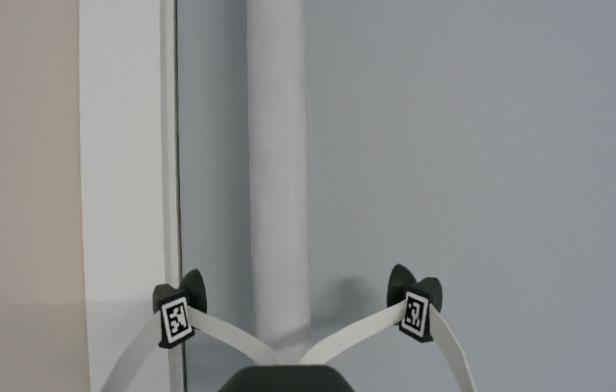

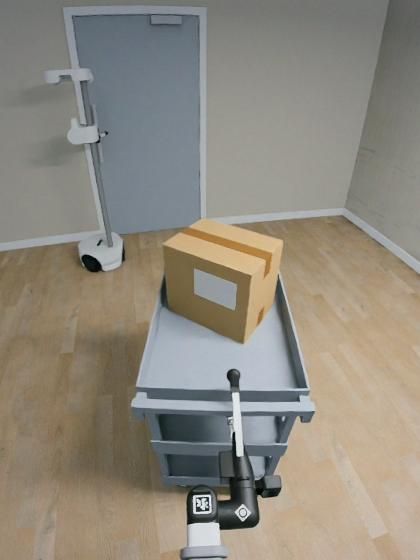

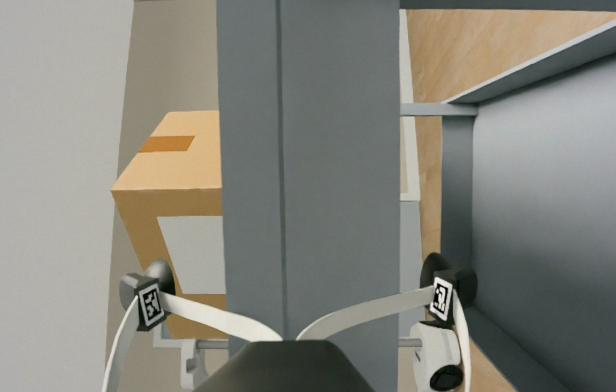

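move --blocking false --r1 '{"base": {"strafe_m":0.01,"translate_m":0.045},"pace":"slow","contact_limits":{"translate_m":0.3}}' --r2 '{"joints":{"arm_m":0.135,"lift_m":0.65},"pace":"slow","contact_limits":{"arm_m":0.1}}' --cameras '[]'

wait --seconds 1.5 --cameras '["r1_wrist_camera","r2_wrist_camera"]'

Scene clock: 505.63 s.
move: r1 moving; r2 moving
r1.base_odometry: x=-1.024 y=+2.332 heading=-0.233
r1.turned_by_wheels: +0.000
r1.turned_by_imu: +0.000
r1.base_tilt: forward=-1.6 right=+1.3
r1.lidar_m: 0.38 0.48 0.65 1.73 1.89 2.56 1.75 1.56 3.04 2.19 0.71 0.50
r1.base_status: translate_m moving; strafe_m moving
r1.joint_positions: lift_m=+0.900 arm_m=+0.000 wrist_yaw_rad=-0.002 wrist_pitch_rad=+0.002 wrist_roll_rad=+0.000 gripper_m=+0.090
r1.joint_status: not commanded
r1.measured_speeds: translate_m=+0.048 strafe_m=+0.011 rotate_rad=+0.001 lift_m=+0.000 arm_m=+0.000 wrist_yaw_rad=+0.000 wrist_pitch_rad=+0.000 wrist_roll_rad=+0.000
r1.motor_effort: lift_m=+24(24) arm_m=+4(4) wheel_0=+5(5) wheel_1=+5(6) wheel_2=-7(7)
r1.servo_current: wrist_yaw_rad=59(59) wrist_pitch_rad=46(52) wrist_roll_rad=52(59) gripper_m=39(46)
r1.contact_limits: translate_m 0.3
r1.hand_pose: x=+0.4591 y=-0.0881 z=+1.0771 quat_wxyz=(+1.000, +0.000, +0.001, -0.001) (m; r1's base frame)
r1.wrist_depth_mm: 265 - 267 198 270 272 273 / 264 - 268 198 272 272 273 / 264 - 268 196 271 273 273 / 266 - 270 196 274 274 274 / 267 - 270 191 273 276 274 / 268 184 212 192 196 276 274 / 267 140 271 144 276 276 278
r2.base_odometry: x=-0.379 y=-1.217 heading=-2.297
r2.turned_by_wheels: +0.000
r2.turned_by_imu: +0.000
r2.base_tilt: forward=-0.7 right=+0.1
r2.lidar_m: 0.47 0.51 2.49 2.21 2.24 2.72 2.62 2.69 2.82 2.51 2.52 0.51
r2.base_status: not commanded
r2.joint_positions: lift_m=+0.650 arm_m=+0.112 wrist_yaw_rad=-0.003 wrist_pitch_rad=-0.001 wrist_roll_rad=+1.568 gripper_m=+0.137
r2.joint_status: lift_m moving; arm_m moving
r2.measured_speeds: translate_m=+0.000 strafe_m=+0.000 rotate_rad=+0.000 lift_m=+0.000 arm_m=+0.048 wrist_yaw_rad=+0.000 wrist_pitch_rad=+0.000 wrist_roll_rad=+0.000
r2.motor_effort: lift_m=+12(14) arm_m=+11(13) wheel_0=+5(5) wheel_1=+6(6) wheel_2=-9(9)
r2.servo_current: wrist_yaw_rad=39(59) wrist_pitch_rad=33(39) wrist_roll_rad=46(59) gripper_m=46(52)
r2.contact_limits: arm_m 0.1; translate_m 0.2
r2.hand_pose: x=+0.5713 y=-0.0883 z=+0.8290 quat_wxyz=(+0.708, +0.706, -0.001, -0.001) (m; r2's base frame)
r2.wrist_depth_mm: - - 143 200 200 1756 1160 / - - 146 202 202 1708 - / - - 146 206 206 788 - / - 452 149 207 208 809 - / - 504 150 211 209 809 - / - - 153 213 198 - - / - - - - - 1808 -
pictures: none
No camera images: "cameras" was empty.

Scene clock: 506.60 s.
earlier move: r1 moving; r2 done
r1.base_odometry: x=-0.991 y=+2.331 heading=-0.232
r1.turned_by_wheels: +0.000
r1.turned_by_imu: +0.000
r1.base_tilt: forward=-1.6 right=+1.2
r1.lidar_m: 0.37 0.45 0.63 1.66 1.89 2.53 1.76 1.52 3.04 2.03 0.67 0.45
r1.base_status: translate_m moving; strafe_m moving
r1.joint_positions: lift_m=+0.900 arm_m=+0.000 wrist_yaw_rad=-0.002 wrist_pitch_rad=+0.002 wrist_roll_rad=+0.000 gripper_m=+0.090
r1.joint_status: not commanded
r1.measured_speeds: all 0
r1.motor_effort: lift_m=+24(24) arm_m=+4(4) wheel_0=+5(7) wheel_1=+7(7) wheel_2=-7(7)
r1.servo_current: wrist_yaw_rad=59(65) wrist_pitch_rad=46(52) wrist_roll_rad=39(65) gripper_m=46(46)
r1.contact_limits: translate_m 0.3
r1.hand_pose: x=+0.4591 y=-0.0881 z=+1.0771 quat_wxyz=(+1.000, +0.000, +0.001, -0.001) (m; r1's base frame)
r1.wrist_depth_mm: - 240 236 164 241 244 247 / 231 236 237 163 241 245 247 / - 236 237 241 244 245 248 / 232 - 238 163 244 246 248 / 233 236 238 163 244 246 250 / 234 189 239 160 196 247 250 / 234 165 240 151 245 247 250
r2.base_odometry: x=-0.379 y=-1.217 heading=-2.297
r2.turned_by_wheels: +0.000
r2.turned_by_imu: +0.000
r2.base_tilt: forward=-0.8 right=+0.1
r2.lidar_m: 0.51 0.56 2.49 2.21 2.23 2.72 2.65 2.66 2.83 2.52 2.55 0.54
r2.base_status: not commanded
r2.joint_positions: lift_m=+0.650 arm_m=+0.135 wrist_yaw_rad=-0.003 wrist_pitch_rad=-0.001 wrist_roll_rad=+1.568 gripper_m=+0.137
r2.joint_status: all done
r2.measured_speeds: all 0
r2.motor_effort: lift_m=+12(14) arm_m=+8(13) wheel_0=+5(5) wheel_1=+6(6) wheel_2=-9(10)
r2.servo_current: wrist_yaw_rad=33(65) wrist_pitch_rad=52(52) wrist_roll_rad=52(59) gripper_m=46(52)
r2.contact_limits: arm_m 0.1; translate_m 0.2
r2.hand_pose: x=+0.5938 y=-0.0883 z=+0.8289 quat_wxyz=(+0.708, +0.706, -0.001, -0.001) (m; r2's base frame)
r2.wrist_depth_mm: - - 158 214 220 1397 1042 / - - 160 218 - 1661 - / - - 163 220 - 798 - / - 466 165 224 - 820 - / - 517 167 226 227 809 - / - 216 169 229 200 185 - / - - - - - - -
wait: 0.97 of 1.5 s (r2 has come to rest)
pictures: r1_wrist_camera, r2_wrist_camera
Images, in order (width x height): r1_wrist_camera 616x392, r2_wrist_camera 616x392.

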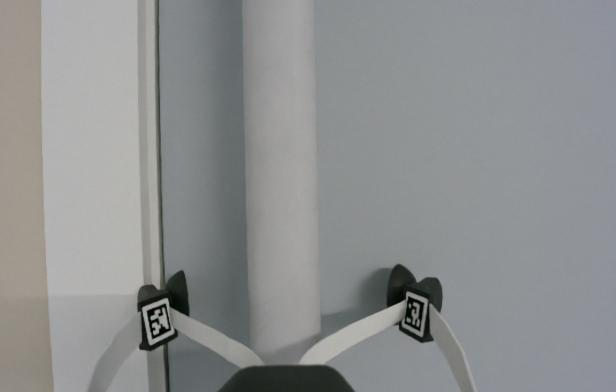

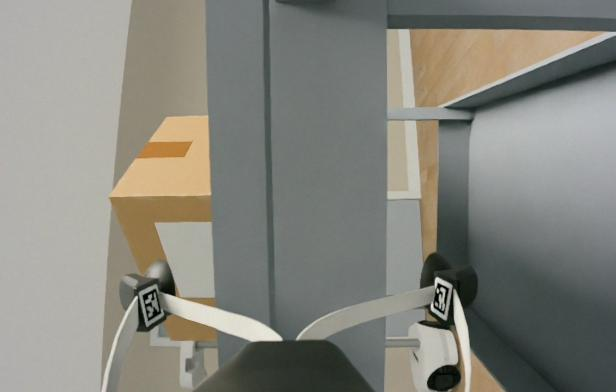

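move --blocking false --r1 '{"base": {"translate_m":0.015},"pace":"slow","contact_limits":{"translate_m":0.3}}' --r2 '{"joints":{"lift_m":0.673},"pace":"slow"}' --cameras '[]'

wait --seconds 1.5 --cameras '[]'

move --blocking false --r1 '{"joints":{"gripper_m":-0.02}}' --r2 '{"joints":{"gripper_m":-0.02}}' --cameras '[]'

wait --seconds 3 --cameras '[]'

wait --seconds 1.5 --cameras '["r1_wrist_camera","r2_wrist_camera","r1_head_camera"]'

Scene clock: 524.97 s.
earlier move: r1 done
move: r1 moving; r2 moving
r1.base_odometry: x=-0.980 y=+2.329 heading=-0.233
r1.turned_by_wheels: +0.000
r1.turned_by_imu: +0.022
r1.base_tilt: forward=-2.0 right=+1.5
r1.lidar_m: 0.37 0.47 0.66 1.75 1.90 2.60 1.71 1.53 3.05 1.85 0.65 0.38
r1.base_status: translate_m moving
r1.joint_positions: lift_m=+0.900 arm_m=+0.000 wrist_yaw_rad=-0.002 wrist_pitch_rad=+0.002 wrist_roll_rad=+0.000 gripper_m=+0.090
r1.joint_status: not commanded
r1.measured_speeds: translate_m=+0.027 strafe_m=-0.001 rotate_rad=+0.004 lift_m=+0.000 arm_m=+0.000 wrist_yaw_rad=+0.000 wrist_pitch_rad=+0.000 wrist_roll_rad=+0.000
r1.motor_effort: lift_m=+24(24) arm_m=+7(7) wheel_0=+4(10) wheel_1=+8(9) wheel_2=-15(16)
r1.servo_current: wrist_yaw_rad=59(59) wrist_pitch_rad=46(46) wrist_roll_rad=39(52) gripper_m=46(52)
r1.contact_limits: translate_m 0.3
r1.hand_pose: x=+0.4588 y=-0.0881 z=+1.0771 quat_wxyz=(+1.000, +0.000, +0.001, -0.001) (m; r1's base frame)
r1.wrist_depth_mm: 231 - 236 160 242 244 248 / 232 237 238 161 243 246 248 / 232 237 238 166 243 246 249 / 233 - 239 161 245 248 250 / 233 236 238 161 245 248 251 / 233 189 239 162 196 249 251 / 235 175 239 144 247 247 250
r2.base_odometry: x=-0.379 y=-1.217 heading=-2.297
r2.turned_by_wheels: +0.000
r2.turned_by_imu: +0.000
r2.base_tilt: forward=-0.7 right=+0.1
r2.lidar_m: 0.52 0.58 2.49 2.21 2.20 2.70 2.65 2.66 2.82 2.52 2.54 0.54
r2.base_status: not commanded
r2.joint_positions: lift_m=+0.670 arm_m=+0.135 wrist_yaw_rad=-0.003 wrist_pitch_rad=-0.001 wrist_roll_rad=+1.568 gripper_m=+0.137
r2.joint_status: lift_m moving
r2.measured_speeds: translate_m=+0.000 strafe_m=+0.000 rotate_rad=+0.000 lift_m=+0.039 arm_m=+0.000 wrist_yaw_rad=+0.000 wrist_pitch_rad=+0.000 wrist_roll_rad=+0.000
r2.motor_effort: lift_m=+20(24) arm_m=+8(8) wheel_0=+5(5) wheel_1=+6(6) wheel_2=-8(9)
r2.servo_current: wrist_yaw_rad=59(59) wrist_pitch_rad=39(46) wrist_roll_rad=59(59) gripper_m=52(52)
r2.contact_limits: arm_m 0.1; translate_m 0.2
r2.hand_pose: x=+0.5938 y=-0.0883 z=+0.8481 quat_wxyz=(+0.708, +0.706, -0.001, -0.001) (m; r2's base frame)
r2.wrist_depth_mm: - - - 158 216 1366 1098 / - - - 217 218 1708 - / - - 530 220 220 820 - / - 492 455 222 224 831 - / - - 473 225 228 809 - / - - 197 168 198 185 - / - - - - - - -
pictures: none
No camera images: "cameras" was empty.

Scene clock: 525.43 s.
earlier move: r1 moving; r2 done
r1.base_odometry: x=-0.977 y=+2.328 heading=-0.233
r1.turned_by_wheels: +0.000
r1.turned_by_imu: +0.016
r1.base_tilt: forward=-2.1 right=+1.6
r1.lidar_m: 0.37 0.44 0.65 1.82 1.90 2.63 1.70 1.58 3.02 1.73 0.66 0.39
r1.base_status: translate_m moving
r1.joint_positions: lift_m=+0.900 arm_m=+0.000 wrist_yaw_rad=-0.006 wrist_pitch_rad=+0.002 wrist_roll_rad=+0.000 gripper_m=+0.090
r1.joint_status: not commanded
r1.measured_speeds: all 0
r1.motor_effort: lift_m=+24(24) arm_m=+7(7) wheel_0=+5(10) wheel_1=+4(9) wheel_2=-16(17)
r1.servo_current: wrist_yaw_rad=52(72) wrist_pitch_rad=39(46) wrist_roll_rad=52(65) gripper_m=46(52)
r1.contact_limits: translate_m 0.3
r1.hand_pose: x=+0.4585 y=-0.0891 z=+1.0771 quat_wxyz=(+1.000, +0.000, +0.001, -0.003) (m; r1's base frame)
r1.wrist_depth_mm: 233 - 238 161 243 245 248 / 235 - 239 163 245 246 249 / 235 - 239 163 244 248 249 / 236 - 240 164 245 247 249 / 236 - 242 167 245 248 249 / 236 - 216 164 193 249 249 / 237 143 241 151 246 249 251
r2.base_odometry: x=-0.379 y=-1.217 heading=-2.297
r2.turned_by_wheels: +0.000
r2.turned_by_imu: +0.000
r2.base_tilt: forward=-0.7 right=+0.0
r2.lidar_m: 0.52 0.59 2.48 2.22 2.22 2.71 2.63 2.66 2.79 2.51 2.54 0.53
r2.base_status: not commanded
r2.joint_positions: lift_m=+0.673 arm_m=+0.135 wrist_yaw_rad=-0.003 wrist_pitch_rad=-0.001 wrist_roll_rad=+1.568 gripper_m=+0.137
r2.joint_status: all done
r2.measured_speeds: all 0
r2.motor_effort: lift_m=+21(24) arm_m=+8(8) wheel_0=+4(5) wheel_1=+6(6) wheel_2=-8(9)
r2.servo_current: wrist_yaw_rad=59(59) wrist_pitch_rad=39(46) wrist_roll_rad=46(59) gripper_m=46(59)
r2.contact_limits: arm_m 0.1; translate_m 0.2
r2.hand_pose: x=+0.5938 y=-0.0883 z=+0.8512 quat_wxyz=(+0.708, +0.706, -0.001, -0.001) (m; r2's base frame)
r2.wrist_depth_mm: - - - 158 216 1366 1118 / - - - 217 218 1708 - / - - 564 220 221 820 - / - 488 462 223 224 842 - / - - 488 225 228 831 - / - - 216 168 198 185 - / - - - - - - -
wait: 0.47 of 1.5 s (r2 has come to rest)
pictures: none
No camera images: "cameras" was empty.

Scene clock: 525.93 s.
earlier move: r1 done
move: r1 moving; r2 moving
r1.base_odometry: x=-0.977 y=+2.328 heading=-0.233
r1.turned_by_wheels: +0.000
r1.turned_by_imu: +0.000
r1.base_tilt: forward=-2.1 right=+1.6
r1.lidar_m: 0.38 0.46 0.65 1.80 1.92 2.64 1.74 1.55 3.03 1.70 0.64 0.41
r1.base_status: done
r1.joint_positions: lift_m=+0.900 arm_m=+0.000 wrist_yaw_rad=-0.006 wrist_pitch_rad=+0.002 wrist_roll_rad=+0.000 gripper_m=+0.073
r1.joint_status: gripper_m moving
r1.measured_speeds: all 0
r1.motor_effort: lift_m=+24(24) arm_m=+7(7) wheel_0=+3(4) wheel_1=+5(6) wheel_2=-15(16)
r1.servo_current: wrist_yaw_rad=65(72) wrist_pitch_rad=46(46) wrist_roll_rad=39(65) gripper_m=98(98)
r1.contact_limits: translate_m 0.3
r1.hand_pose: x=+0.4585 y=-0.0891 z=+1.0771 quat_wxyz=(+1.000, +0.000, +0.001, -0.003) (m; r1's base frame)
r1.wrist_depth_mm: 235 - 239 162 243 245 247 / 235 - 239 162 243 245 246 / 235 - 240 166 244 245 248 / 236 - 241 163 245 247 248 / 236 - 240 168 245 247 248 / 236 - 241 163 188 248 250 / 237 144 240 161 246 248 249
r2.base_odometry: x=-0.379 y=-1.217 heading=-2.297
r2.turned_by_wheels: +0.000
r2.turned_by_imu: +0.000
r2.base_tilt: forward=-0.7 right=+0.1
r2.lidar_m: 0.53 0.60 2.51 2.23 2.22 2.70 2.63 2.64 2.82 2.53 2.55 0.54
r2.base_status: not commanded
r2.joint_positions: lift_m=+0.673 arm_m=+0.135 wrist_yaw_rad=-0.003 wrist_pitch_rad=-0.001 wrist_roll_rad=+1.568 gripper_m=+0.125
r2.joint_status: gripper_m moving
r2.measured_speeds: all 0
r2.motor_effort: lift_m=+21(21) arm_m=+7(8) wheel_0=+5(5) wheel_1=+6(6) wheel_2=-8(8)
r2.servo_current: wrist_yaw_rad=46(52) wrist_pitch_rad=39(46) wrist_roll_rad=46(59) gripper_m=111(111)
r2.contact_limits: arm_m 0.1; translate_m 0.2
r2.hand_pose: x=+0.5938 y=-0.0883 z=+0.8512 quat_wxyz=(+0.708, +0.706, -0.001, -0.001) (m; r2's base frame)
r2.wrist_depth_mm: - - - 158 216 1366 1118 / - - - 216 218 1708 - / - - 564 220 221 820 - / - 484 466 223 224 831 - / - - 480 226 226 820 - / - - 197 168 196 - - / - - - - - 1808 -
pictures: none
No camera images: "cameras" was empty.

Scene clock: 527.27 s.
earlier move: r1 done; r2 moving
r1.base_odometry: x=-0.976 y=+2.328 heading=-0.234
r1.turned_by_wheels: -0.001
r1.turned_by_imu: +0.015
r1.base_tilt: forward=-1.6 right=+1.3
r1.lidar_m: 0.41 0.45 0.66 1.81 1.92 2.65 1.68 1.56 3.02 1.62 0.62 0.37
r1.base_status: done
r1.joint_positions: lift_m=+0.900 arm_m=+0.000 wrist_yaw_rad=-0.011 wrist_pitch_rad=+0.002 wrist_roll_rad=+0.000 gripper_m=-0.019
r1.joint_status: all done
r1.measured_speeds: translate_m=+0.000 strafe_m=+0.000 rotate_rad=+0.000 lift_m=+0.000 arm_m=+0.000 wrist_yaw_rad=-0.002 wrist_pitch_rad=+0.000 wrist_roll_rad=+0.000
r1.motor_effort: lift_m=+24(25) arm_m=+4(7) wheel_0=-10(11) wheel_1=+1(6) wheel_2=-9(16)
r1.servo_current: wrist_yaw_rad=85(85) wrist_pitch_rad=33(52) wrist_roll_rad=52(72) gripper_m=59(215)
r1.contact_limits: translate_m 0.3
r1.hand_pose: x=+0.4583 y=-0.0905 z=+1.0772 quat_wxyz=(+1.000, +0.000, +0.001, -0.005) (m; r1's base frame)
r1.wrist_depth_mm: 226 - 231 155 236 237 240 / 226 - 232 156 236 238 240 / 226 - 232 156 237 239 240 / 228 - 233 157 237 240 241 / 228 - 235 158 238 239 241 / 227 - 187 158 177 240 242 / 228 - 182 155 238 240 243
r2.base_odometry: x=-0.379 y=-1.217 heading=-2.297
r2.turned_by_wheels: +0.000
r2.turned_by_imu: +0.000
r2.base_tilt: forward=-0.7 right=+0.1
r2.lidar_m: 0.54 0.60 2.48 2.21 2.24 2.71 2.63 2.67 2.82 2.53 2.53 0.56
r2.base_status: not commanded
r2.joint_positions: lift_m=+0.673 arm_m=+0.135 wrist_yaw_rad=-0.003 wrist_pitch_rad=+0.001 wrist_roll_rad=+1.568 gripper_m=+0.003
r2.joint_status: gripper_m moving
r2.measured_speeds: translate_m=+0.000 strafe_m=+0.000 rotate_rad=+0.000 lift_m=+0.000 arm_m=+0.000 wrist_yaw_rad=+0.007 wrist_pitch_rad=-0.038 wrist_roll_rad=+0.000
r2.motor_effort: lift_m=+19(21) arm_m=+6(8) wheel_0=+4(5) wheel_1=+5(6) wheel_2=-5(8)
r2.servo_current: wrist_yaw_rad=39(65) wrist_pitch_rad=39(65) wrist_roll_rad=39(59) gripper_m=273(377)
r2.contact_limits: arm_m 0.1; translate_m 0.2
r2.hand_pose: x=+0.5939 y=-0.0882 z=+0.8509 quat_wxyz=(+0.708, +0.706, -0.001, -0.001) (m; r2's base frame)
r2.wrist_depth_mm: - - - 168 225 236 1138 / - - - 227 228 1618 - / - - 580 174 232 820 - / - - 477 234 234 831 - / - - 512 178 236 831 - / - - 190 180 184 - - / - - - - - 1756 -
wait: 1.33 of 3 s (r1 has come to rest)
pictures: none
No camera images: "cameras" was empty.

Scene clock: 527.83 s.
earlier move: r2 done
r1.base_odometry: x=-0.976 y=+2.328 heading=-0.234
r1.turned_by_wheels: +0.000
r1.turned_by_imu: +0.000
r1.base_tilt: forward=-1.6 right=+1.3
r1.lidar_m: 0.41 0.47 0.67 1.80 1.88 2.66 1.65 1.52 3.03 1.65 0.61 0.40
r1.base_status: done
r1.joint_positions: lift_m=+0.900 arm_m=+0.000 wrist_yaw_rad=-0.011 wrist_pitch_rad=+0.002 wrist_roll_rad=+0.000 gripper_m=-0.019
r1.joint_status: all done
r1.measured_speeds: all 0
r1.motor_effort: lift_m=+24(25) arm_m=+4(7) wheel_0=-10(11) wheel_1=+1(6) wheel_2=-9(16)
r1.servo_current: wrist_yaw_rad=72(85) wrist_pitch_rad=39(52) wrist_roll_rad=46(72) gripper_m=59(215)
r1.contact_limits: translate_m 0.3
r1.hand_pose: x=+0.4582 y=-0.0906 z=+1.0772 quat_wxyz=(+1.000, +0.000, +0.001, -0.005) (m; r1's base frame)
r1.wrist_depth_mm: 225 - 231 154 236 237 240 / 225 - 231 155 237 238 241 / 226 - 233 156 237 239 240 / 227 - 231 156 237 239 242 / 227 - 233 157 237 238 241 / 228 - 187 158 177 241 243 / 228 - 182 155 239 239 242
r2.base_odometry: x=-0.379 y=-1.217 heading=-2.297
r2.turned_by_wheels: +0.000
r2.turned_by_imu: +0.000
r2.base_tilt: forward=-0.7 right=+0.1
r2.lidar_m: 0.52 0.57 2.49 2.23 2.23 2.71 2.65 2.66 2.83 2.54 2.55 0.55
r2.base_status: not commanded
r2.joint_positions: lift_m=+0.673 arm_m=+0.135 wrist_yaw_rad=+0.000 wrist_pitch_rad=+0.001 wrist_roll_rad=+1.569 gripper_m=-0.019
r2.joint_status: all done
r2.measured_speeds: all 0
r2.motor_effort: lift_m=+18(21) arm_m=-2(8) wheel_0=+2(5) wheel_1=+3(6) wheel_2=+1(8)
r2.servo_current: wrist_yaw_rad=46(65) wrist_pitch_rad=46(65) wrist_roll_rad=52(59) gripper_m=91(377)
r2.contact_limits: arm_m 0.1; translate_m 0.2
r2.hand_pose: x=+0.5943 y=-0.0873 z=+0.8510 quat_wxyz=(+0.708, +0.706, +0.000, +0.000) (m; r2's base frame)
r2.wrist_depth_mm: - - - 163 220 237 1118 / - - - 165 223 1618 - / - - 569 167 226 809 - / - - 469 227 229 820 - / - - 508 173 232 842 - / - - 189 174 180 - - / - - - - - - -
wait: 0.57 of 1.5 s (r2 has come to rest)
pictures: r1_head_camera, r1_wrist_camera, r2_wrist_camera
Images, in order (width x height): r1_head_camera 420x560, r1_wrist_camera 616x392, r2_wrist_camera 616x392.

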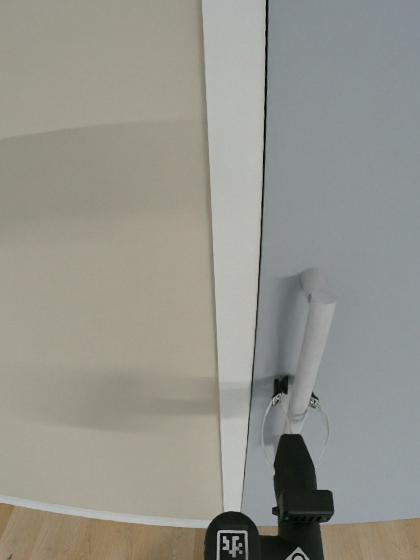

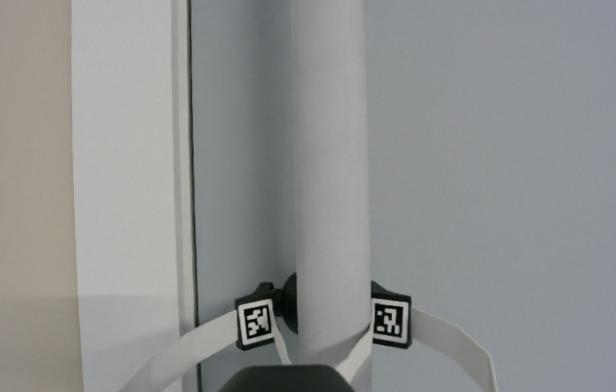

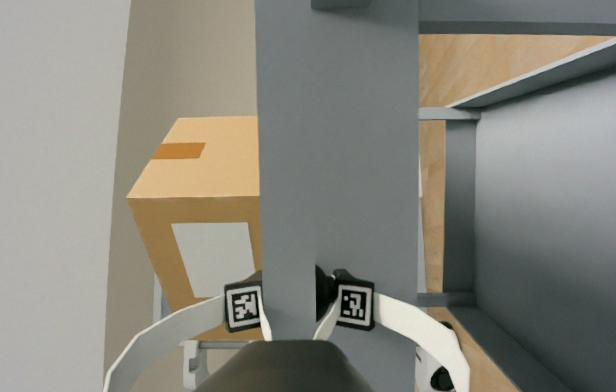

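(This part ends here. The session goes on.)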